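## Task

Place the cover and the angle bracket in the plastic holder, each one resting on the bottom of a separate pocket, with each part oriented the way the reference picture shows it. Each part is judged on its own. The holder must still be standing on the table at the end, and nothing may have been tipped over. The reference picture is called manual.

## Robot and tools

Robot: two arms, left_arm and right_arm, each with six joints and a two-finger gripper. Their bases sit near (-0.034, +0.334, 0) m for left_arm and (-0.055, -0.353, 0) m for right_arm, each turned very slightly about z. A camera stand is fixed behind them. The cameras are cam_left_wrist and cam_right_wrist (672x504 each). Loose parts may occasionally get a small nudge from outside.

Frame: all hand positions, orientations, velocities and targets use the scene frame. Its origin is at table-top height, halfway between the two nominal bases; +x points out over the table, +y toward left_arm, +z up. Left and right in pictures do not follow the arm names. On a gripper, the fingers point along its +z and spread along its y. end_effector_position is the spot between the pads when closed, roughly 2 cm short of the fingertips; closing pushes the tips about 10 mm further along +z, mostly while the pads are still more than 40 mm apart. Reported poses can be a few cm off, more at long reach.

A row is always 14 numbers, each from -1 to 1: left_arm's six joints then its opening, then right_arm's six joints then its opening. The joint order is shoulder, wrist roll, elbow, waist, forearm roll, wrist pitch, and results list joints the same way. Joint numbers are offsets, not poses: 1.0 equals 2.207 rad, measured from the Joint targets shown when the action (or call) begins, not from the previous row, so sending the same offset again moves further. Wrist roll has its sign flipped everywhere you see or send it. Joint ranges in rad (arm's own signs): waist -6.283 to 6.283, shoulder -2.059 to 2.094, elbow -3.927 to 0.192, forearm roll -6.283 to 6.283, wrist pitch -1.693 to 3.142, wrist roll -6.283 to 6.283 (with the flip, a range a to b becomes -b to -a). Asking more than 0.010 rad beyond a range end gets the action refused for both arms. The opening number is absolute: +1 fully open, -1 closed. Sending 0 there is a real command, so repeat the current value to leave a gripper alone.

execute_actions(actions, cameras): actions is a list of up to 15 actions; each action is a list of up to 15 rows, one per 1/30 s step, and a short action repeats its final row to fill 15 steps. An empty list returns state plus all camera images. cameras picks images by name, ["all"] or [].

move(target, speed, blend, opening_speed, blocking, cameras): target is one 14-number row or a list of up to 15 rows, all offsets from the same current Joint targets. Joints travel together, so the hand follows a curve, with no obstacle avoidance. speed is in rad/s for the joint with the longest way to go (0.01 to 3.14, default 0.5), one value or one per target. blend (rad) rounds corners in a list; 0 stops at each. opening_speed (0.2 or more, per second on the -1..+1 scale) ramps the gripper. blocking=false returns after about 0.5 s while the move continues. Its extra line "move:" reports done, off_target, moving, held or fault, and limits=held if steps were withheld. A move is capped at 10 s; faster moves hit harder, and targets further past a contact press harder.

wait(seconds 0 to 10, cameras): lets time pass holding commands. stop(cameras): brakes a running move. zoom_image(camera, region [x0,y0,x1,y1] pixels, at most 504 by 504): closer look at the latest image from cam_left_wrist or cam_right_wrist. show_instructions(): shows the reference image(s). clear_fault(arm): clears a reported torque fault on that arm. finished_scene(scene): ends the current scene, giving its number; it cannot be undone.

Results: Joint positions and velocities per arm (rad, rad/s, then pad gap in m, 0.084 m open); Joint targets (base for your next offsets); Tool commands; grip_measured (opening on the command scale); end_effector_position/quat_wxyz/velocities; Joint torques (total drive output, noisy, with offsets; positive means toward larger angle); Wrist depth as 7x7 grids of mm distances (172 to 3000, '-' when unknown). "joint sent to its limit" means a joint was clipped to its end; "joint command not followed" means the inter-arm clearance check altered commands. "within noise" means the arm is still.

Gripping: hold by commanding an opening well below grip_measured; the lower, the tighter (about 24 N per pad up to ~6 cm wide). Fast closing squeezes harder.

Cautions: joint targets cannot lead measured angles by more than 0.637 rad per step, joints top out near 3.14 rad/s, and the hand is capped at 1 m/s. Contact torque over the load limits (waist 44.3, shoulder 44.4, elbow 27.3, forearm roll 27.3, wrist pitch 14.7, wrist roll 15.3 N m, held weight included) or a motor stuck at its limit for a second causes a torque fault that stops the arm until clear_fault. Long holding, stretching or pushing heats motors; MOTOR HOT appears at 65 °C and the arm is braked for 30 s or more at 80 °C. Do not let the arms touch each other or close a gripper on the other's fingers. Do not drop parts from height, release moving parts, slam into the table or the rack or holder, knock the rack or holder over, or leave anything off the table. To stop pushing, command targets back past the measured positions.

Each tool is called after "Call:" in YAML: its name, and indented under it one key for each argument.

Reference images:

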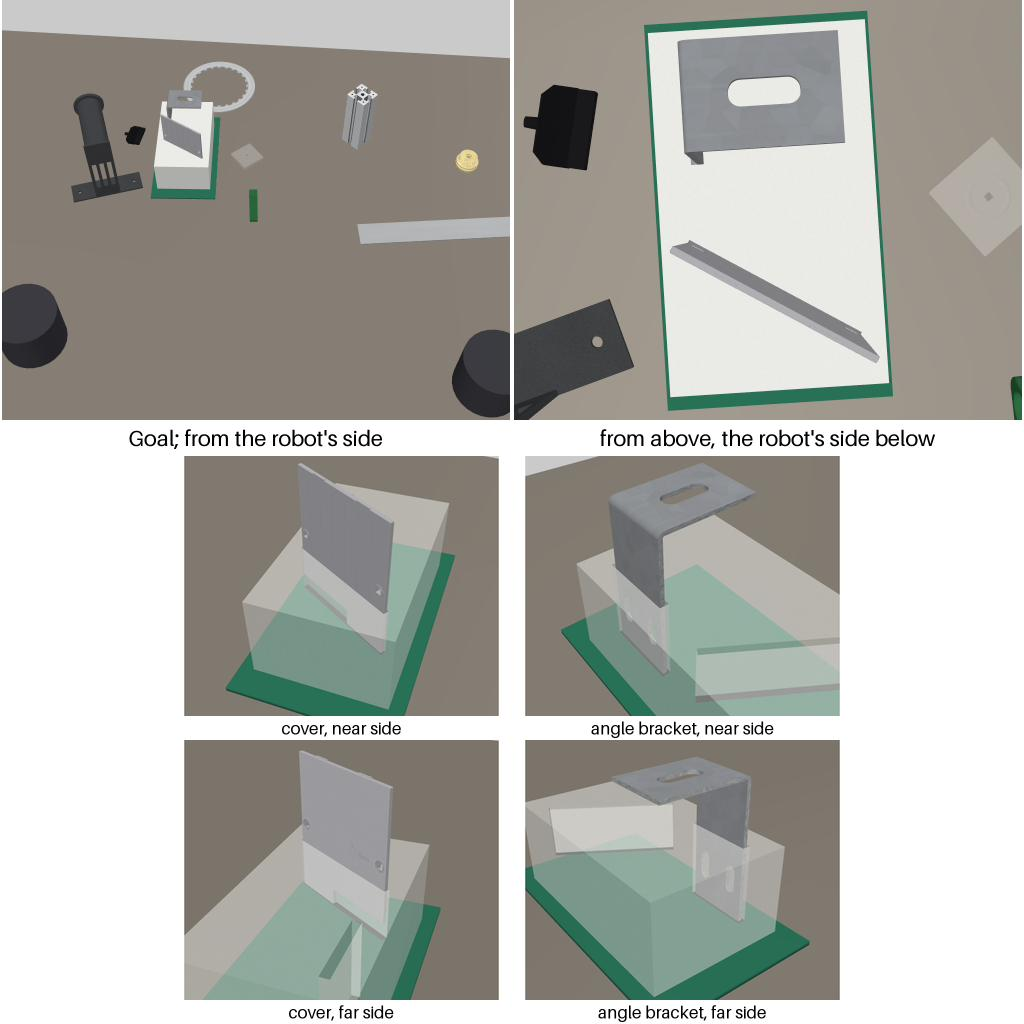

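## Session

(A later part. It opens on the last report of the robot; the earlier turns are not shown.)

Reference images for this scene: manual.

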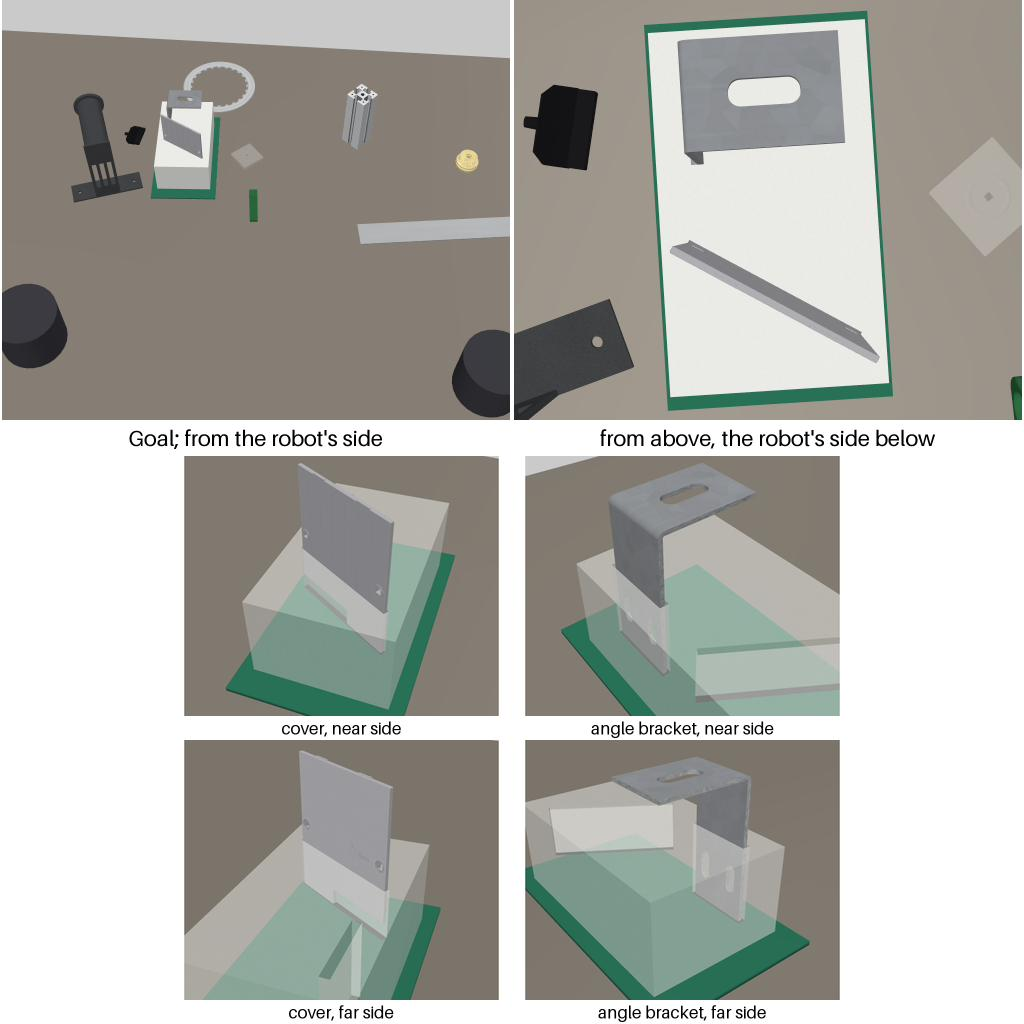

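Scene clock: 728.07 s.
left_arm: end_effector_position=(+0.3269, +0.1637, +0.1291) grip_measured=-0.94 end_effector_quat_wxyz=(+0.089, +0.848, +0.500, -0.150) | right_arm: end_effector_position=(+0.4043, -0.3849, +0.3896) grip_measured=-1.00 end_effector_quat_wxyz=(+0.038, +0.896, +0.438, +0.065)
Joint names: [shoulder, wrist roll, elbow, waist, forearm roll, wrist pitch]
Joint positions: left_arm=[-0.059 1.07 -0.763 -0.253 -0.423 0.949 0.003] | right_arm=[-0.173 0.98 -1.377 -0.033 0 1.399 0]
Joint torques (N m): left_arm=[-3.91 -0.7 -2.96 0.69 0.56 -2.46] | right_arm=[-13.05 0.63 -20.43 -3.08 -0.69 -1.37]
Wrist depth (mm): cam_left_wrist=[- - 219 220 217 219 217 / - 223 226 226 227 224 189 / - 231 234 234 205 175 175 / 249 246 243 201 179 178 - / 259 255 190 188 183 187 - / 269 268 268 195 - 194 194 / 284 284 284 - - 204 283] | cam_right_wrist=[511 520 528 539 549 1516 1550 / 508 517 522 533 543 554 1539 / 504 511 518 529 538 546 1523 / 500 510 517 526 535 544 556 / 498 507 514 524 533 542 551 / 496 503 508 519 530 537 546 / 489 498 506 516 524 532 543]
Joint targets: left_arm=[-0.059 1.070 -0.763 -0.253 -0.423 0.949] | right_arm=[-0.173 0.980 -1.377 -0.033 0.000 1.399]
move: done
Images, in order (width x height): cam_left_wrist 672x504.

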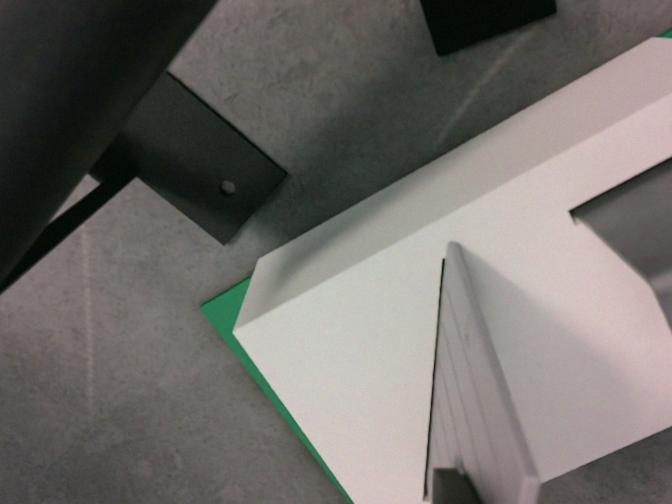

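Call:
move:
  target: [-0.0096, 0.0067, -0.0053, 0.0014, 0.0047, 0.014, -1, 0, 0, 0, 0, 0, 0, -1]
  speed: 0.06
  cameras: ["cam_left_wrist"]

Call:
zoom_image:
  camera: "cam_left_wrist"
  region: [390, 220, 530, 360]

Call:
zoom_image:
  camera: "cam_left_wrist"
  region: [390, 364, 530, 504]

Scene clock: 778.40 s.
left_arm: end_effector_position=(+0.3268, +0.1639, +0.1402) grip_measured=-0.94 end_effector_quat_wxyz=(+0.088, +0.848, +0.500, -0.150) | right_arm: end_effector_position=(+0.4043, -0.3849, +0.3896) grip_measured=-1.00 end_effector_quat_wxyz=(+0.038, +0.896, +0.438, +0.065)
Joint names: [shoulder, wrist roll, elbow, waist, forearm roll, wrist pitch]
Joint positions: left_arm=[-0.08 1.085 -0.775 -0.25 -0.413 0.98 0.003] | right_arm=[-0.173 0.98 -1.377 -0.033 0 1.399 0]
Joint torques (N m): left_arm=[-23.01 0.66 -10.48 1.8 0.4 -0.65] | right_arm=[-13.24 0.67 -20.34 -3.26 -0.72 -1.25]
Motor temperatures (°C): left_arm=[31 33 35 31 30 33] | right_arm=[29 33 42 32 32 31]
Wrist depth (mm): cam_left_wrist=[- - 229 229 229 227 224 / - 234 236 237 237 223 177 / - 242 245 245 220 183 179 / 261 257 254 206 190 190 - / 271 270 200 200 - 199 - / 281 281 281 207 - 207 207 / 296 296 292 - - 296 296] | cam_right_wrist=[512 519 527 538 548 1519 1546 / 507 514 523 535 544 552 1533 / 504 512 518 530 538 548 1526 / 501 509 518 525 535 543 556 / 498 505 514 525 532 541 549 / 496 503 508 520 528 538 547 / 489 498 507 516 523 533 542]
Joint targets: left_arm=[-0.080 1.085 -0.775 -0.250 -0.413 0.980] | right_arm=[-0.173 0.980 -1.377 -0.033 0.000 1.399]
move: done
Images, in order (width x height): cam_left_wrist 672x504.

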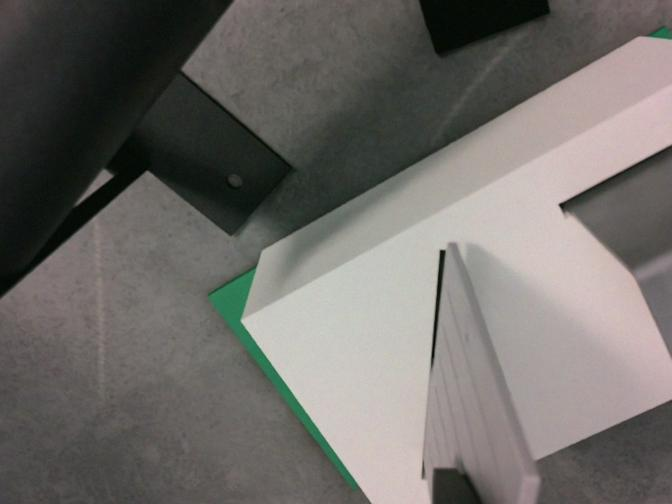

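Scaled by 3.600 from the camera's 672x504 image, which has a finer 960x720 frame.

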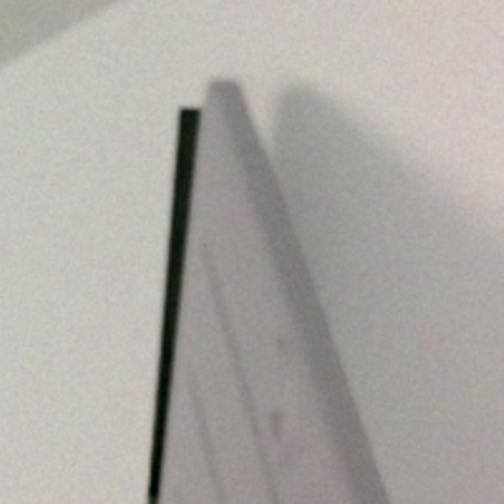

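Scaled by 3.600 from the camera's 672x504 image, which has a finer 960x720 frame.

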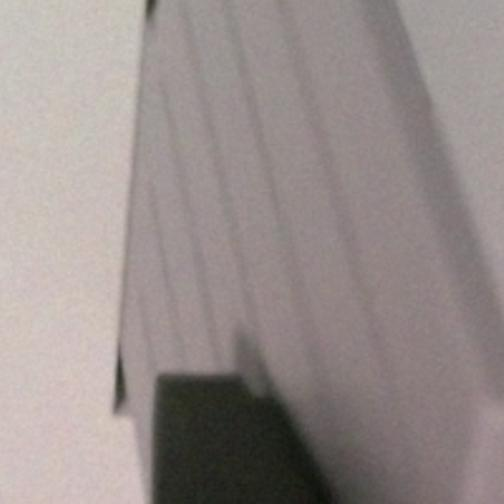

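Call:
move:
  target:
    - [-0.0175, 0.0109, -0.013, 0.0028, 0.0082, 0.0292, -1, 0, 0, 0, 0, 0, 0, -1]
    - [-0.0026, -0.031, -0.0241, 0.028, -0.0308, 0.0549, -1, 0, 0, 0, 0, 0, 0, -1]
  speed: [0.1, 0.12]
  cameras: ["cam_left_wrist"]

Call:
zoom_image:
  camera: "cam_left_wrist"
  region: [390, 190, 530, 330]

Call:
zoom_image:
  camera: "cam_left_wrist"
  region: [390, 330, 530, 470]

Scene clock: 815.50 s.
left_arm: end_effector_position=(+0.3277, +0.1669, +0.1631) grip_measured=-0.94 end_effector_quat_wxyz=(+0.112, +0.840, +0.496, -0.190) | right_arm: end_effector_position=(+0.4043, -0.3849, +0.3896) grip_measured=-1.00 end_effector_quat_wxyz=(+0.038, +0.896, +0.438, +0.065)
Joint names: [shoulder, wrist roll, elbow, waist, forearm roll, wrist pitch]
Joint positions: left_arm=[-0.086 1.017 -0.828 -0.188 -0.481 1.101 0.003] | right_arm=[-0.173 0.98 -1.377 -0.033 0 1.399 0]
Joint torques (N m): left_arm=[-17.61 -0.46 -10.47 1.64 -0.8 -0.61] | right_arm=[-13.14 0.74 -20.16 -3.13 -0.78 -1.34]
Wrist depth (mm): cam_left_wrist=[- - 240 243 243 240 212 / - 247 250 254 250 203 190 / - 265 265 249 205 199 183 / 283 282 278 211 211 211 - / 300 300 301 222 - 221 221 / 317 317 317 - 237 316 315 / 341 340 340 - - 339 340] | cam_right_wrist=[511 520 528 537 549 1519 1529 / 507 515 522 534 544 553 1533 / 504 511 517 530 540 548 1526 / 501 510 517 526 535 545 556 / 498 506 514 523 531 541 550 / 494 502 508 519 529 537 547 / 489 499 506 517 523 533 541]
Joint targets: left_arm=[-0.086 1.017 -0.828 -0.188 -0.481 1.101] | right_arm=[-0.173 0.980 -1.377 -0.033 0.000 1.399]
move: done
Images, in order (width x height): cam_left_wrist 672x504.

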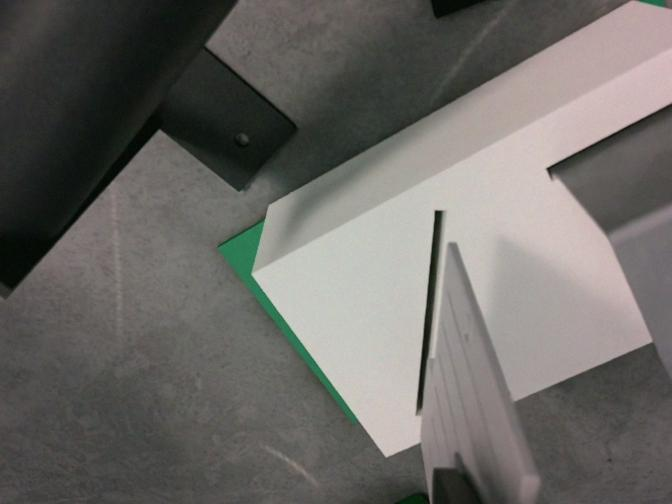

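Scaled by 3.600 from the camera's 672x504 image, which has a finer 960x720 frame.

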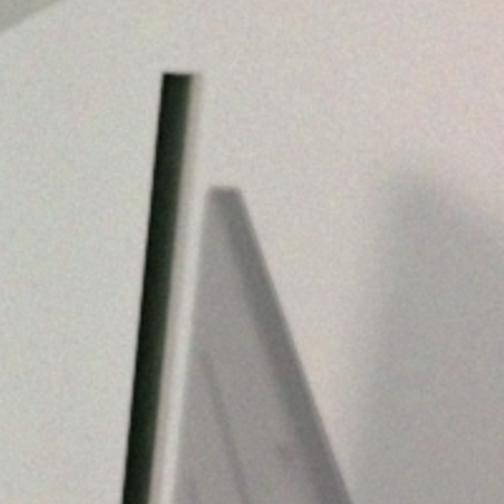

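Scaled by 3.600 from the camera's 672x504 image, which has a finer 960x720 frame.

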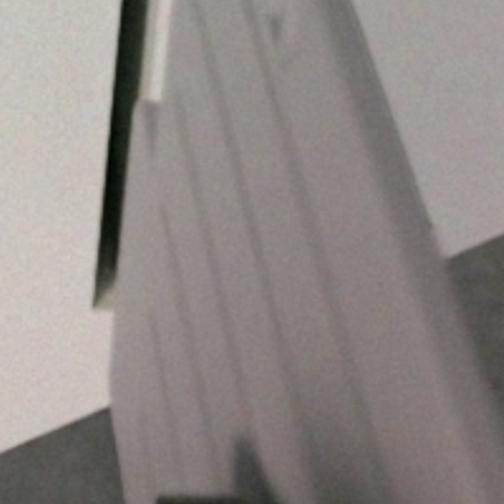

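Call:
move:
  target: [0.0111, -0.0138, 0.0024, 0.0016, -0.0143, -0.0049, -1, 0, 0, 0, 0, 0, 0, -1]
  speed: 0.05
  cameras: ["cam_left_wrist"]

Call:
zoom_image:
  camera: "cam_left_wrist"
  region: [390, 190, 530, 330]

Call:
zoom_image:
  camera: "cam_left_wrist"
  region: [390, 330, 530, 470]

Scene clock: 926.20 s.
left_arm: end_effector_position=(+0.3271, +0.1640, +0.1541) grip_measured=-0.94 end_effector_quat_wxyz=(+0.119, +0.837, +0.494, -0.201) | right_arm: end_effector_position=(+0.4043, -0.3849, +0.3896) grip_measured=-1.00 end_effector_quat_wxyz=(+0.038, +0.896, +0.438, +0.065)
Joint names: [shoulder, wrist roll, elbow, waist, forearm roll, wrist pitch]
Joint positions: left_arm=[-0.062 0.986 -0.823 -0.185 -0.512 1.09 0.003] | right_arm=[-0.173 0.98 -1.377 -0.033 0 1.399 0]
Joint torques (N m): left_arm=[-17.68 -0.59 -9.15 1.67 -0.96 -1.93] | right_arm=[-13.2 0.7 -20.28 -3.39 -0.77 -1.32]
Wrist depth (mm): cam_left_wrist=[- 230 230 233 232 226 194 / - 237 241 243 239 187 179 / - 255 255 231 194 188 179 / 272 272 218 204 200 200 - / 291 292 291 211 - 215 215 / 309 308 308 - - 307 313 / 334 334 333 - - 332 332] | cam_right_wrist=[512 519 527 539 550 1523 1546 / 508 516 523 535 543 552 1526 / 504 511 518 530 540 548 1526 / 501 509 517 525 536 544 554 / 498 506 514 524 532 541 550 / 494 503 508 520 528 538 547 / 489 497 506 517 524 533 543]
Joint targets: left_arm=[-0.062 0.986 -0.823 -0.185 -0.512 1.090] | right_arm=[-0.173 0.980 -1.377 -0.033 0.000 1.399]
move: done
Images, in order (width x height): cam_left_wrist 672x504.

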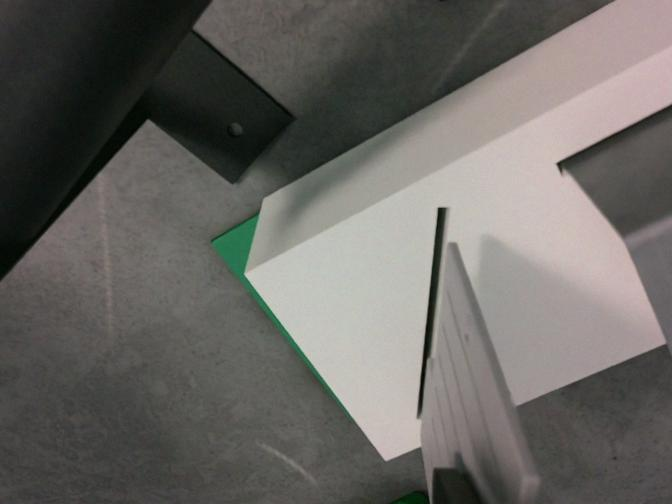

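Scaled by 3.600 from the camera's 672x504 image, which has a finer 960x720 frame.

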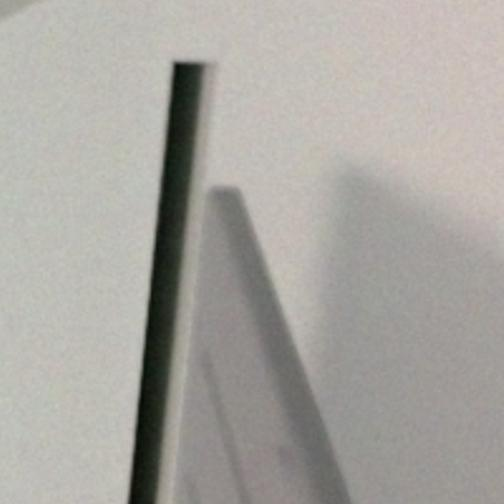

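Scaled by 3.600 from the camera's 672x504 image, which has a finer 960x720 frame.

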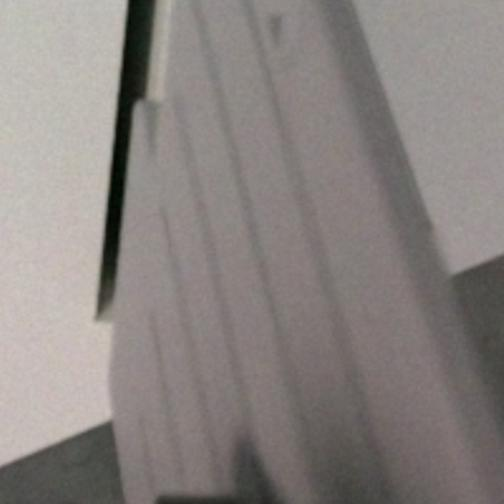

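Call:
move:
  target: [0.0057, -0.0045, 0.0033, -0.0005, -0.0027, -0.0081, -1, 0, 0, 0, 0, 0, 0, -1]
  speed: 0.03
  cameras: ["cam_left_wrist"]

Call:
zoom_image:
  camera: "cam_left_wrist"
  region: [390, 200, 490, 300]

Call:
zoom_image:
  camera: "cam_left_wrist"
  region: [390, 350, 490, 450]

Scene clock: 945.10 s.
left_arm: end_effector_position=(+0.3274, +0.1642, +0.1471) grip_measured=-0.94 end_effector_quat_wxyz=(+0.119, +0.837, +0.495, -0.201) | right_arm: end_effector_position=(+0.4043, -0.3849, +0.3896) grip_measured=-1.00 end_effector_quat_wxyz=(+0.038, +0.896, +0.438, +0.065)
Joint names: [shoulder, wrist roll, elbow, waist, forearm roll, wrist pitch]
Joint positions: left_arm=[-0.049 0.976 -0.815 -0.186 -0.518 1.072 0.003] | right_arm=[-0.173 0.98 -1.377 -0.033 0 1.399 0]
Joint torques (N m): left_arm=[-17.62 -0.61 -9.01 -1.87 -0.67 -2] | right_arm=[-13.09 0.65 -20.46 -3.2 -0.83 -1.34]
Wrist depth (mm): cam_left_wrist=[- 223 226 226 226 222 198 / - 229 233 236 233 188 175 / - 251 247 228 187 183 178 / 265 264 218 193 193 192 - / 284 283 278 203 - 206 210 / 299 299 299 - - 218 304 / 323 324 318 - - 324 322] | cam_right_wrist=[512 519 528 538 549 1519 1529 / 509 516 522 534 544 553 1543 / 504 511 518 530 538 548 1523 / 501 508 517 528 536 545 554 / 498 506 514 524 533 542 551 / 494 503 508 520 529 538 547 / 488 499 507 515 523 534 542]
Joint targets: left_arm=[-0.049 0.976 -0.815 -0.186 -0.518 1.072] | right_arm=[-0.173 0.980 -1.377 -0.033 0.000 1.399]
move: done
Images, in order (width x height): cam_left_wrist 672x504.

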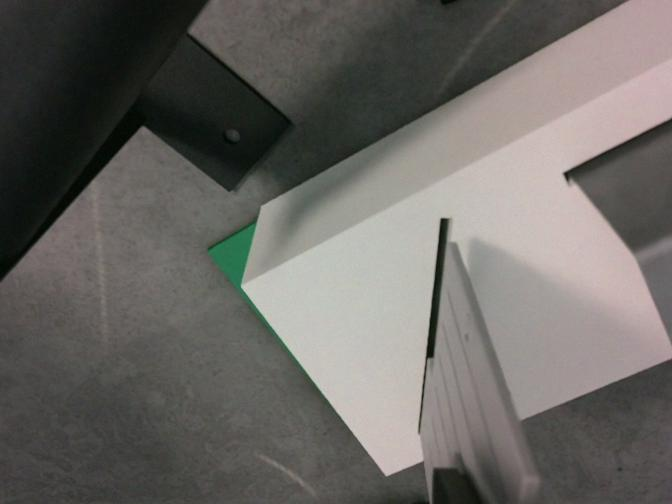

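Scaled by 5.040 from the camera's 672x504 image, which has a finer 960x720 frame.

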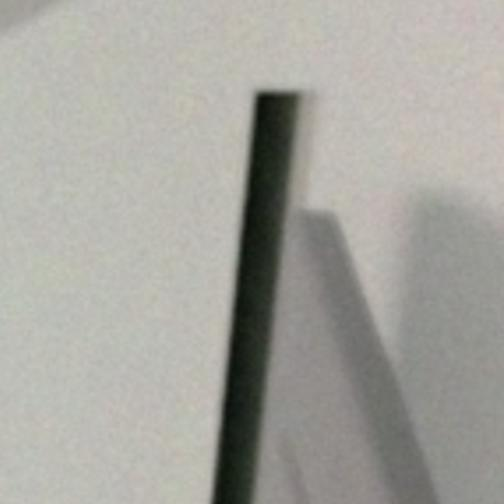

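Scaled by 5.040 from the camera's 672x504 image, which has a finer 960x720 frame.

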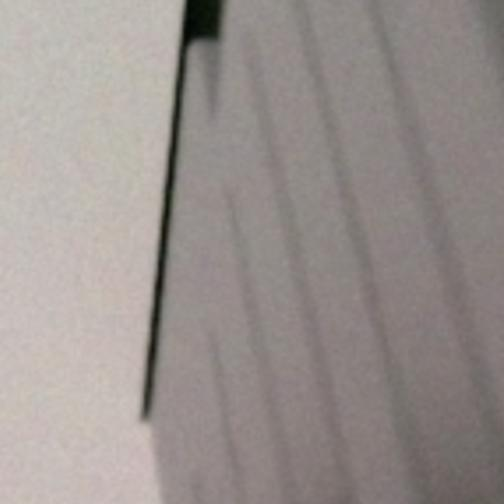

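Call:
move:
  target: [0.0032, -0.0026, 0.0019, -0.0005, -0.0016, -0.0046, -1, 0, 0, 0, 0, 0, 0, -1]
  speed: 0.02
  cameras: ["cam_left_wrist"]

Call:
zoom_image:
  camera: "cam_left_wrist"
  region: [390, 200, 490, 300]

Call:
zoom_image:
  camera: "cam_left_wrist"
  region: [390, 360, 490, 460]

Scene clock: 951.03 s.
left_arm: end_effector_position=(+0.3274, +0.1642, +0.1432) grip_measured=-0.94 end_effector_quat_wxyz=(+0.119, +0.837, +0.495, -0.201) | right_arm: end_effector_position=(+0.4043, -0.3849, +0.3896) grip_measured=-1.00 end_effector_quat_wxyz=(+0.038, +0.896, +0.438, +0.065)
Joint names: [shoulder, wrist roll, elbow, waist, forearm roll, wrist pitch]
Joint positions: left_arm=[-0.042 0.971 -0.811 -0.187 -0.522 1.062 0.003] | right_arm=[-0.173 0.98 -1.377 -0.033 0 1.399 0]
Joint torques (N m): left_arm=[-17.64 -0.53 -8.96 -2.67 -1.16 -1.41] | right_arm=[-13.09 0.65 -20.4 -2.97 -0.91 -1.24]
Wrist depth (mm): cam_left_wrist=[- 219 222 222 222 219 198 / - 226 229 232 228 194 - / - 247 243 232 187 179 173 / 260 260 218 191 188 188 - / 279 279 202 202 - 202 205 / 294 294 295 210 - 213 213 / 319 319 313 - - 317 317] | cam_right_wrist=[511 520 529 539 548 1513 1533 / 508 514 523 534 544 556 1526 / 505 512 519 530 539 548 1519 / 501 508 517 527 535 544 556 / 498 506 514 523 532 540 551 / 494 503 509 520 528 537 547 / 489 498 507 516 523 533 542]
Joint targets: left_arm=[-0.042 0.971 -0.811 -0.187 -0.522 1.062] | right_arm=[-0.173 0.980 -1.377 -0.033 0.000 1.399]
move: done
Images, in order (width x height): cam_left_wrist 672x504.

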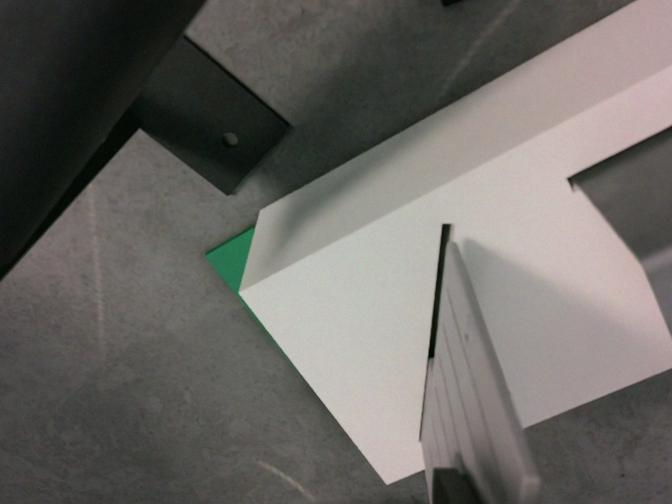

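Scaled by 5.040 from the camera's 672x504 image, which has a finer 960x720 frame.

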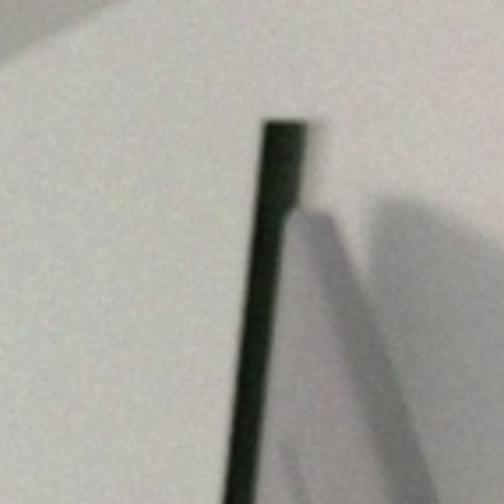

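Scaled by 5.040 from the camera's 672x504 image, which has a finer 960x720 frame.

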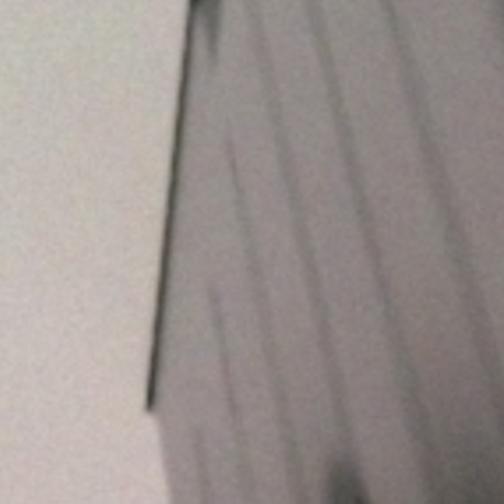

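Call:
move:
  target: [0.0053, -0.0039, 0.0023, -0.0009, -0.0023, -0.007, -1, 0, 0, 0, 0, 0, 0, -1]
  speed: 0.02
  cameras: ["cam_left_wrist"]

Call:
zoom_image:
  camera: "cam_left_wrist"
  region: [390, 200, 490, 300]

Call:
zoom_image:
  camera: "cam_left_wrist"
  region: [390, 370, 490, 470]

Scene clock: 960.77 s.
left_arm: end_effector_position=(+0.3277, +0.1640, +0.1373) grip_measured=-0.94 end_effector_quat_wxyz=(+0.119, +0.837, +0.494, -0.201) | right_arm: end_effector_position=(+0.4043, -0.3849, +0.3896) grip_measured=-1.00 end_effector_quat_wxyz=(+0.038, +0.896, +0.438, +0.065)
Joint names: [shoulder, wrist roll, elbow, waist, forearm roll, wrist pitch]
Joint positions: left_arm=[-0.03 0.962 -0.806 -0.189 -0.527 1.047 0.003] | right_arm=[-0.173 0.98 -1.377 -0.033 0 1.399 0]
Joint torques (N m): left_arm=[-17.96 -0.61 -8.81 -2.26 -0.86 -1.55] | right_arm=[-13.11 0.57 -20.39 -3.06 -0.91 -1.37]
Wrist depth (mm): cam_left_wrist=[- 214 216 216 216 213 197 / - 221 223 226 223 193 - / - 241 237 227 186 176 - / 253 253 218 185 182 182 - / 272 271 195 195 188 194 - / 287 287 286 206 - 206 206 / 311 310 304 - - 310 309] | cam_right_wrist=[511 520 528 537 548 1526 1539 / 508 515 521 535 544 554 1523 / 505 512 518 530 539 548 1519 / 500 509 517 526 536 544 556 / 498 506 513 523 532 542 549 / 494 503 508 521 528 537 547 / 490 498 506 515 525 532 543]
Joint targets: left_arm=[-0.030 0.962 -0.806 -0.189 -0.527 1.047] | right_arm=[-0.173 0.980 -1.377 -0.033 0.000 1.399]
move: done
Images, in order (width x height): cam_left_wrist 672x504.

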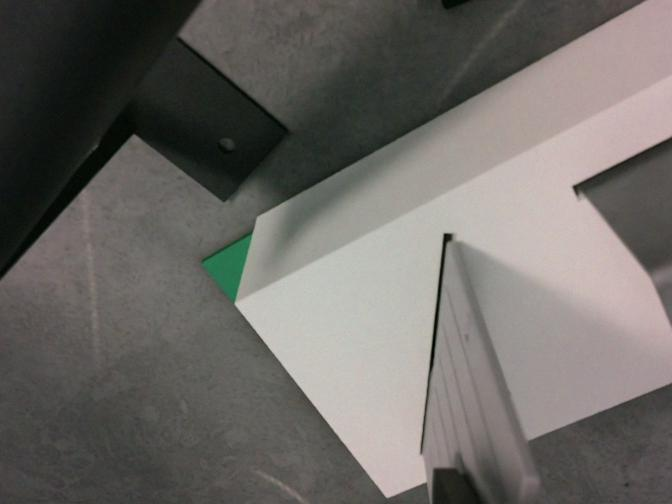

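Scaled by 5.040 from the camera's 672x504 image, which has a finer 960x720 frame.

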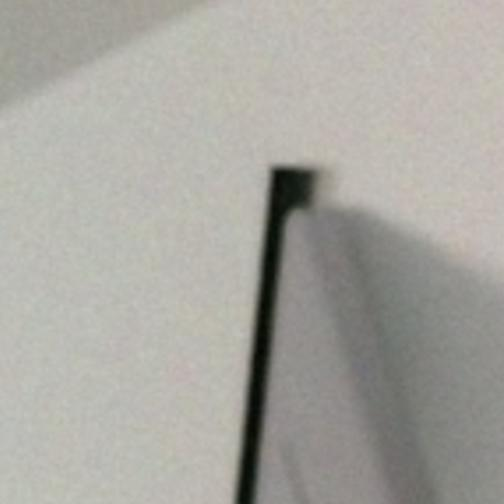

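Scaled by 5.040 from the camera's 672x504 image, which has a finer 960x720 frame.

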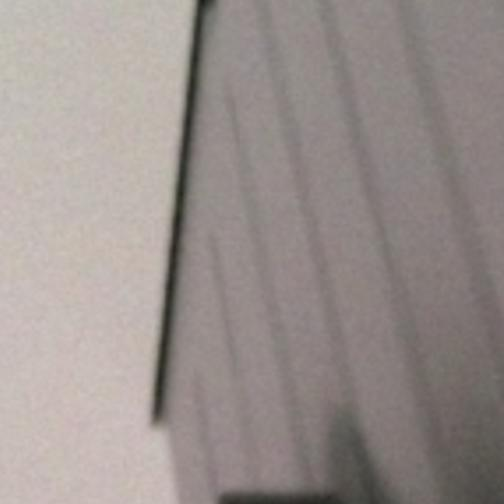

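Call:
move:
  target: [0.0043, -0.0029, 0.0014, -0.0007, -0.0019, -0.0053, -1, 0, 0, 0, 0, 0, 0, -1]
  speed: 0.02
  cameras: ["cam_left_wrist"]

Call:
zoom_image:
  camera: "cam_left_wrist"
  region: [390, 200, 490, 300]

Scene clock: 969.63 s.
left_arm: end_effector_position=(+0.3281, +0.1638, +0.1328) grip_measured=-0.94 end_effector_quat_wxyz=(+0.119, +0.837, +0.494, -0.201) | right_arm: end_effector_position=(+0.4043, -0.3849, +0.3896) grip_measured=-1.00 end_effector_quat_wxyz=(+0.038, +0.896, +0.438, +0.065)
Joint names: [shoulder, wrist roll, elbow, waist, forearm roll, wrist pitch]
Joint positions: left_arm=[-0.021 0.956 -0.803 -0.19 -0.531 1.035 0.003] | right_arm=[-0.173 0.98 -1.377 -0.033 0 1.399 0]
Joint torques (N m): left_arm=[-18.45 -0.39 -9.44 -2.09 -1.06 -2.33] | right_arm=[-13.01 0.61 -20.46 -2.95 -1.04 -1.34]
Wrist depth (mm): cam_left_wrist=[- 210 212 212 212 209 196 / - 218 220 222 219 193 - / - 236 232 228 188 - - / 248 248 244 180 176 176 - / 266 261 189 186 182 189 - / 281 281 281 200 - 200 200 / 304 305 298 - - 303 303] | cam_right_wrist=[512 520 528 538 548 1523 1539 / 508 515 522 533 544 553 1536 / 503 513 519 530 539 548 1513 / 500 509 516 527 535 545 556 / 497 506 515 523 533 540 549 / 495 502 508 520 530 537 546 / 489 498 506 515 525 531 542]
Joint targets: left_arm=[-0.021 0.956 -0.803 -0.190 -0.531 1.035] | right_arm=[-0.173 0.980 -1.377 -0.033 0.000 1.399]
move: done
Images, in order (width x height): cam_left_wrist 672x504.

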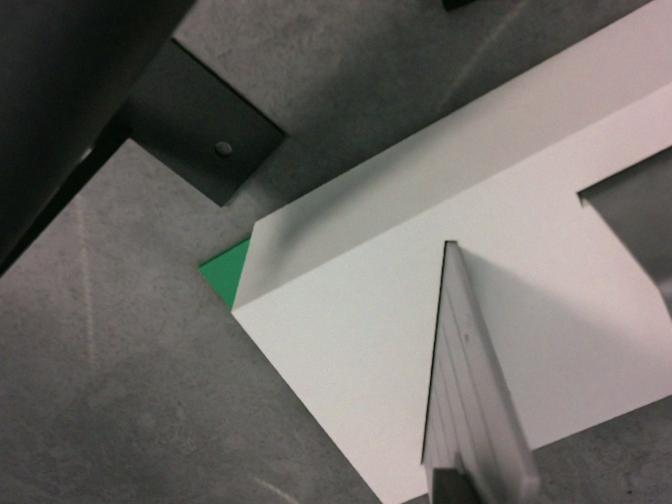

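Scaled by 5.040 from the camera's 672x504 image, which has a finer 960x720 frame.

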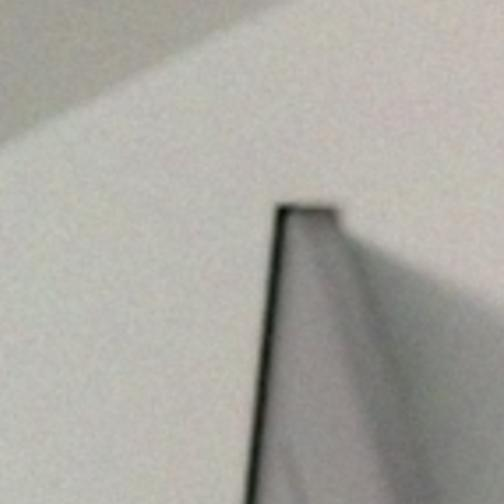

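Call:
move:
  target:
    - [0, 0, 0, -0.0006, 0, 0, -1, 0, 0, 0, 0, 0, 0, -1]
    - [0.0027, -0.0021, 0.0013, -0.001, -0.0014, -0.0035, -1, 0, 0, 0, 0, 0, 0, -1]
  speed: 0.02
  cameras: ["cam_left_wrist"]

Call:
zoom_image:
  camera: "cam_left_wrist"
  region: [390, 200, 490, 300]

Scene clock: 977.87 s.
left_arm: end_effector_position=(+0.3279, +0.1633, +0.1297) grip_measured=-0.94 end_effector_quat_wxyz=(+0.119, +0.838, +0.494, -0.201) | right_arm: end_effector_position=(+0.4043, -0.3849, +0.3896) grip_measured=-1.00 end_effector_quat_wxyz=(+0.038, +0.896, +0.438, +0.065)
Joint names: [shoulder, wrist roll, elbow, waist, forearm roll, wrist pitch]
Joint positions: left_arm=[-0.015 0.951 -0.8 -0.192 -0.534 1.027 0.003] | right_arm=[-0.173 0.98 -1.377 -0.033 0 1.399 0]
Joint torques (N m): left_arm=[-17.22 -0.42 -8.79 -2.58 -1.23 -1.36] | right_arm=[-13.13 0.61 -20.19 -2.97 -0.96 -1.31]
Wrist depth (mm): cam_left_wrist=[- 206 209 209 209 206 195 / - 215 219 218 218 192 - / 233 233 229 226 188 - - / 245 244 241 179 173 176 - / 262 258 186 182 182 185 - / 277 277 277 196 - 196 196 / 300 300 294 - - 300 305] | cam_right_wrist=[512 519 528 539 549 1519 1546 / 508 517 524 535 544 553 1526 / 504 512 517 531 540 549 1523 / 501 508 516 527 536 544 555 / 498 505 514 523 532 540 550 / 495 501 508 521 528 537 548 / 489 498 507 515 524 532 542]
Joint targets: left_arm=[-0.015 0.951 -0.800 -0.192 -0.534 1.027] | right_arm=[-0.173 0.980 -1.377 -0.033 0.000 1.399]
move: done
Images, in order (width x height): cam_left_wrist 672x504.

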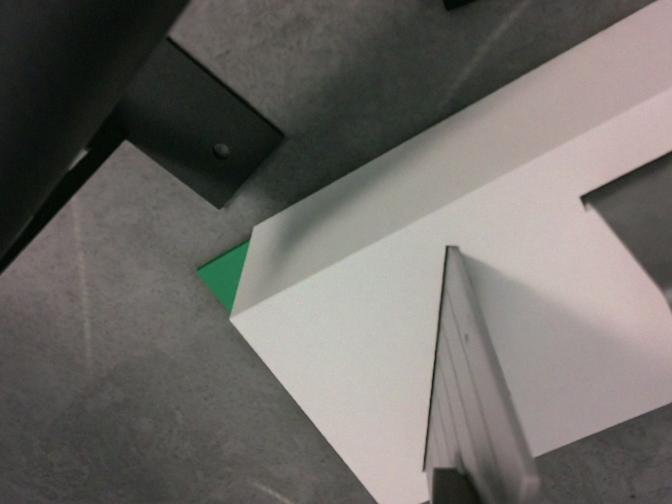

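Scaled by 5.040 from the camera's 672x504 image, which has a finer 960x720 frame.

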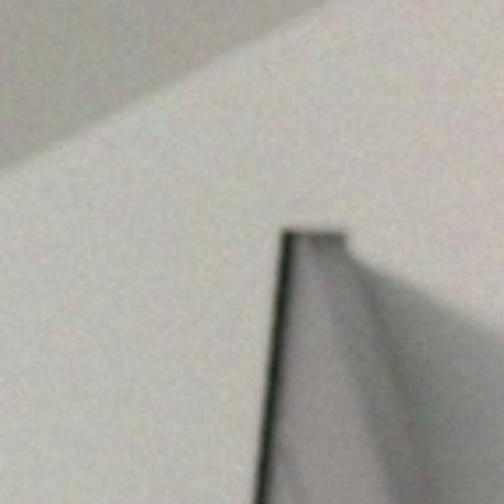

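Call:
move:
  target: [0.0049, -0.0039, 0.0024, -0.0007, -0.0025, -0.0065, -1, 0, 0, 0, 0, 0, 0, -1]
  speed: 0.02

Scene clock: 982.03 s.
left_arm: end_effector_position=(+0.3278, +0.1633, +0.1241) grip_measured=-0.94 end_effector_quat_wxyz=(+0.119, +0.838, +0.494, -0.201) | right_arm: end_effector_position=(+0.4043, -0.3849, +0.3896) grip_measured=-1.00 end_effector_quat_wxyz=(+0.038, +0.896, +0.438, +0.065)
Joint names: [shoulder, wrist roll, elbow, waist, forearm roll, wrist pitch]
Joint positions: left_arm=[-0.004 0.942 -0.795 -0.194 -0.54 1.013 0.003] | right_arm=[-0.173 0.98 -1.377 -0.033 0 1.399 0]
Joint torques (N m): left_arm=[-17.97 -0.48 -8.54 -2.65 -1.02 -1.44] | right_arm=[-13.18 0.7 -20.44 -3 -1.19 -1.31]
Wrist depth (mm): cam_left_wrist=[- 201 203 204 201 201 195 / 207 210 213 213 213 192 - / - 226 223 219 188 - - / 238 238 234 190 - - - / 256 255 182 179 176 178 - / 270 270 270 189 - 189 189 / 293 291 292 - - 285 291] | cam_right_wrist=[511 519 528 539 548 1516 1539 / 508 514 524 535 543 554 1546 / 503 512 518 532 538 550 1519 / 501 509 517 528 535 544 555 / 497 506 514 524 531 543 551 / 494 502 507 520 528 538 547 / 489 499 506 515 526 533 541]
Joint targets: left_arm=[-0.004 0.942 -0.795 -0.194 -0.540 1.013] | right_arm=[-0.173 0.980 -1.377 -0.033 0.000 1.399]
move: done

Call:
move:
  target: [0.0045, -0.0035, 0.0021, -0.0006, -0.0023, -0.0059, -1, 0, 0, 0, 0, 0, 0, -1]
  speed: 0.02
  cameras: ["cam_left_wrist"]

Scene clock: 986.80 s.
left_arm: end_effector_position=(+0.3277, +0.1634, +0.1190) grip_measured=-0.94 end_effector_quat_wxyz=(+0.119, +0.838, +0.494, -0.201) | right_arm: end_effector_position=(+0.4043, -0.3849, +0.3896) grip_measured=-1.00 end_effector_quat_wxyz=(+0.038, +0.896, +0.438, +0.065)
Joint names: [shoulder, wrist roll, elbow, waist, forearm roll, wrist pitch]
Joint positions: left_arm=[0.006 0.935 -0.79 -0.195 -0.545 1 0.003] | right_arm=[-0.173 0.98 -1.377 -0.033 0 1.399 0]
Joint torques (N m): left_arm=[-18.16 -0.46 -8.55 -2.35 -1.02 -1.56] | right_arm=[-13.05 0.61 -20.26 -2.98 -1.27 -1.27]
Wrist depth (mm): cam_left_wrist=[- 196 199 199 199 198 193 / - 205 208 208 208 193 - / 222 218 218 214 188 - - / 233 232 228 190 - - - / 249 245 176 175 - 175 - / 263 263 263 182 - 182 182 / 286 286 285 190 - 197 193] | cam_right_wrist=[511 519 528 537 548 1519 1533 / 508 517 522 534 543 554 1533 / 504 513 518 530 539 549 1526 / 502 509 517 527 535 545 554 / 497 505 514 523 532 541 549 / 494 502 508 519 528 537 546 / 488 498 506 516 524 534 542]
Joint targets: left_arm=[0.006 0.935 -0.790 -0.195 -0.545 1.000] | right_arm=[-0.173 0.980 -1.377 -0.033 0.000 1.399]
move: done
Images, in order (width x height): cam_left_wrist 672x504.

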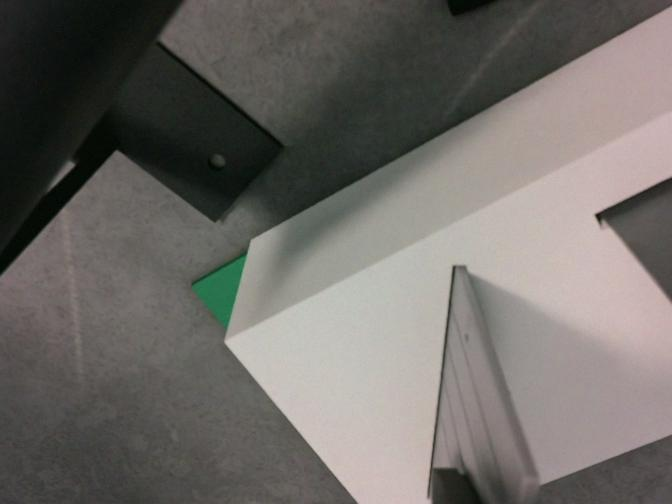

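Call:
move:
  target: [0.0027, -0.0021, 0.0013, -0.0004, -0.0014, -0.0035, -1, 0, 0, 0, 0, 0, 0, -1]
  speed: 0.02
  cameras: ["cam_left_wrist"]

Scene clock: 1006.50 s.
left_arm: end_effector_position=(+0.3276, +0.1635, +0.1159) grip_measured=-0.94 end_effector_quat_wxyz=(+0.119, +0.838, +0.494, -0.201) | right_arm: end_effector_position=(+0.4043, -0.3849, +0.3896) grip_measured=-1.00 end_effector_quat_wxyz=(+0.038, +0.896, +0.438, +0.065)
Joint names: [shoulder, wrist roll, elbow, waist, forearm roll, wrist pitch]
Joint positions: left_arm=[0.012 0.93 -0.787 -0.196 -0.548 0.992 0.003] | right_arm=[-0.173 0.98 -1.377 -0.033 0 1.399 0]
Joint torques (N m): left_arm=[-18.07 -0.4 -8.41 -2.34 -1.08 -1.42] | right_arm=[-13.15 0.66 -20.34 -2.81 -1.11 -1.28]
Wrist depth (mm): cam_left_wrist=[- 193 196 196 196 195 190 / 199 202 205 205 204 193 - / 215 215 214 214 188 - - / 229 229 225 190 - - - / 245 241 174 172 - - - / 260 260 178 179 - 178 178 / 282 280 281 186 - 193 189] | cam_right_wrist=[512 519 528 538 548 1516 1543 / 508 514 522 534 544 553 1533 / 503 512 517 530 540 548 1523 / 502 509 517 527 535 545 555 / 498 506 514 524 532 541 550 / 496 503 509 518 528 537 547 / 489 499 506 517 523 532 542]
Joint targets: left_arm=[0.012 0.930 -0.787 -0.196 -0.548 0.992] | right_arm=[-0.173 0.980 -1.377 -0.033 0.000 1.399]
move: done
Images, in order (width x height): cam_left_wrist 672x504.

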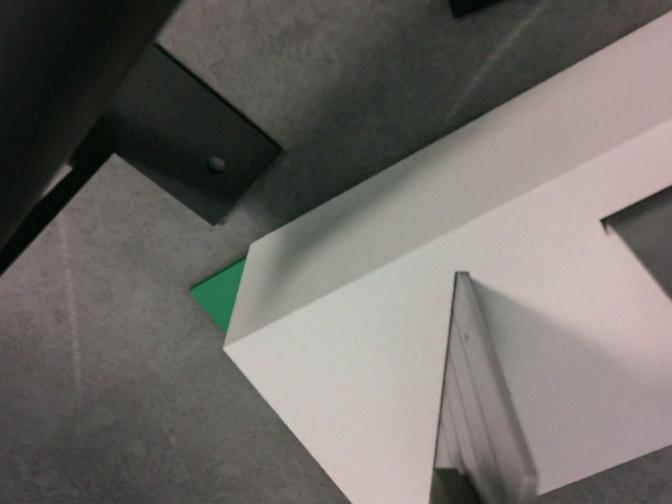

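Call:
move:
  target: [0.0036, -0.0028, 0.0017, -0.0005, -0.0018, -0.0047, -1, 0, 0, 0, 0, 0, 0, -1]
  speed: 0.02

Call:
move:
  target: [0.0027, -0.0021, 0.0013, -0.0004, -0.0014, -0.0035, -1, 0, 0, 0, 0, 0, 0, -1]
  speed: 0.02
  cameras: ["cam_left_wrist"]

Scene clock: 1010.10 s.
left_arm: end_effector_position=(+0.3274, +0.1636, +0.1118) grip_measured=-0.94 end_effector_quat_wxyz=(+0.119, +0.838, +0.494, -0.201) | right_arm: end_effector_position=(+0.4043, -0.3849, +0.3896) grip_measured=-1.00 end_effector_quat_wxyz=(+0.038, +0.896, +0.438, +0.065)
Joint names: [shoulder, wrist roll, elbow, waist, forearm roll, wrist pitch]
Joint positions: left_arm=[0.02 0.924 -0.784 -0.197 -0.552 0.982 0.003] | right_arm=[-0.173 0.98 -1.377 -0.033 0 1.399 0]
Joint torques (N m): left_arm=[-17.32 -0.59 -8.03 -2.09 -0.83 -1.84] | right_arm=[-12.96 0.58 -20.4 -2.68 -1.18 -1.42]
Wrist depth (mm): cam_left_wrist=[- 189 192 192 192 192 186 / 197 197 200 201 200 193 - / 210 210 210 210 189 - - / 225 224 221 191 - - - / 240 237 184 - - - - / 254 254 - 177 - 176 176 / 275 275 275 180 - 187 184] | cam_right_wrist=[512 521 527 537 550 1526 1536 / 508 515 522 534 543 552 1536 / 503 511 518 530 539 548 1533 / 501 508 518 528 535 545 556 / 498 506 513 524 532 542 549 / 496 502 509 520 529 537 546 / 489 498 506 515 524 533 541]
Joint targets: left_arm=[0.020 0.924 -0.783 -0.197 -0.552 0.982] | right_arm=[-0.173 0.980 -1.377 -0.033 0.000 1.399]
move: done

Scene clock: 1010.80 s.
left_arm: end_effector_position=(+0.3273, +0.1637, +0.1089) grip_measured=-0.94 end_effector_quat_wxyz=(+0.119, +0.838, +0.494, -0.201) | right_arm: end_effector_position=(+0.4043, -0.3849, +0.3896) grip_measured=-1.00 end_effector_quat_wxyz=(+0.038, +0.896, +0.438, +0.065)
Joint names: [shoulder, wrist roll, elbow, waist, forearm roll, wrist pitch]
Joint positions: left_arm=[0.025 0.919 -0.781 -0.198 -0.555 0.974 0.003] | right_arm=[-0.173 0.98 -1.377 -0.033 0 1.399 0]
Joint torques (N m): left_arm=[9.49 -0.63 3.08 -6.62 0.31 -2.1] | right_arm=[-13.04 0.72 -20.33 -2.91 -1.09 -1.39]
Wrist depth (mm): cam_left_wrist=[- 187 190 190 190 190 185 / 195 196 198 198 198 193 - / 186 208 208 208 188 - - / 222 222 218 190 - - - / 237 234 184 - - - - / 251 251 - 174 - 174 - / 272 272 272 181 - 185 181] | cam_right_wrist=[513 519 528 538 548 1523 1539 / 508 516 522 535 544 553 1533 / 503 512 518 530 541 548 1523 / 501 508 517 526 536 542 556 / 499 506 515 522 531 541 551 / 494 501 509 520 530 538 546 / 489 499 508 517 524 532 542]
Joint targets: left_arm=[0.026 0.919 -0.781 -0.198 -0.555 0.974] | right_arm=[-0.173 0.980 -1.377 -0.033 0.000 1.399]
move: done
Images, in order (width x height): cam_left_wrist 672x504.

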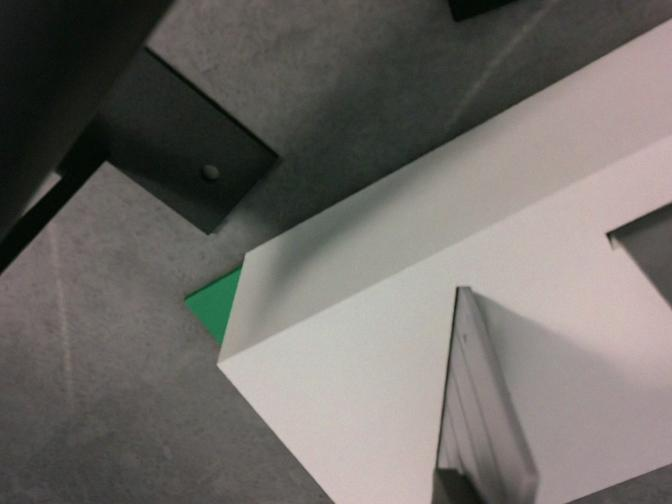

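Call:
move:
  target: [-0.0007, 0.0005, -0.0003, 0.0001, 0.0004, 0.0009, -1, 0, 0, 0, 0, 0, 0, -1]
  speed: 0.02

Scene clock: 1017.83 s.
left_arm: end_effector_position=(+0.3271, +0.1637, +0.1094) grip_measured=-0.94 end_effector_quat_wxyz=(+0.119, +0.838, +0.494, -0.201) | right_arm: end_effector_position=(+0.4043, -0.3849, +0.3896) grip_measured=-1.00 end_effector_quat_wxyz=(+0.038, +0.896, +0.438, +0.065)
Joint names: [shoulder, wrist roll, elbow, waist, forearm roll, wrist pitch]
Joint positions: left_arm=[0.024 0.92 -0.781 -0.198 -0.554 0.976 0.003] | right_arm=[-0.173 0.98 -1.377 -0.033 0 1.399 0]
Joint torques (N m): left_arm=[-2.23 0.46 0 -2.03 0.97 -0.87] | right_arm=[-13.23 0.63 -20.2 -2.98 -1.28 -1.37]
Wrist depth (mm): cam_left_wrist=[- 187 190 190 190 190 185 / 196 196 199 198 199 192 - / 186 208 208 208 188 - - / 222 222 218 191 - - - / 238 234 184 - - - - / 252 252 - 175 - 174 - / 273 272 272 182 - 185 182] | cam_right_wrist=[512 520 528 540 548 1519 1543 / 507 515 522 536 544 554 1533 / 503 512 517 531 538 548 1516 / 501 508 518 526 535 545 555 / 498 506 514 522 532 542 551 / 494 503 508 520 528 537 545 / 489 499 505 517 524 532 542]
Joint targets: left_arm=[0.024 0.920 -0.781 -0.198 -0.554 0.976] | right_arm=[-0.173 0.980 -1.377 -0.033 0.000 1.399]
move: done


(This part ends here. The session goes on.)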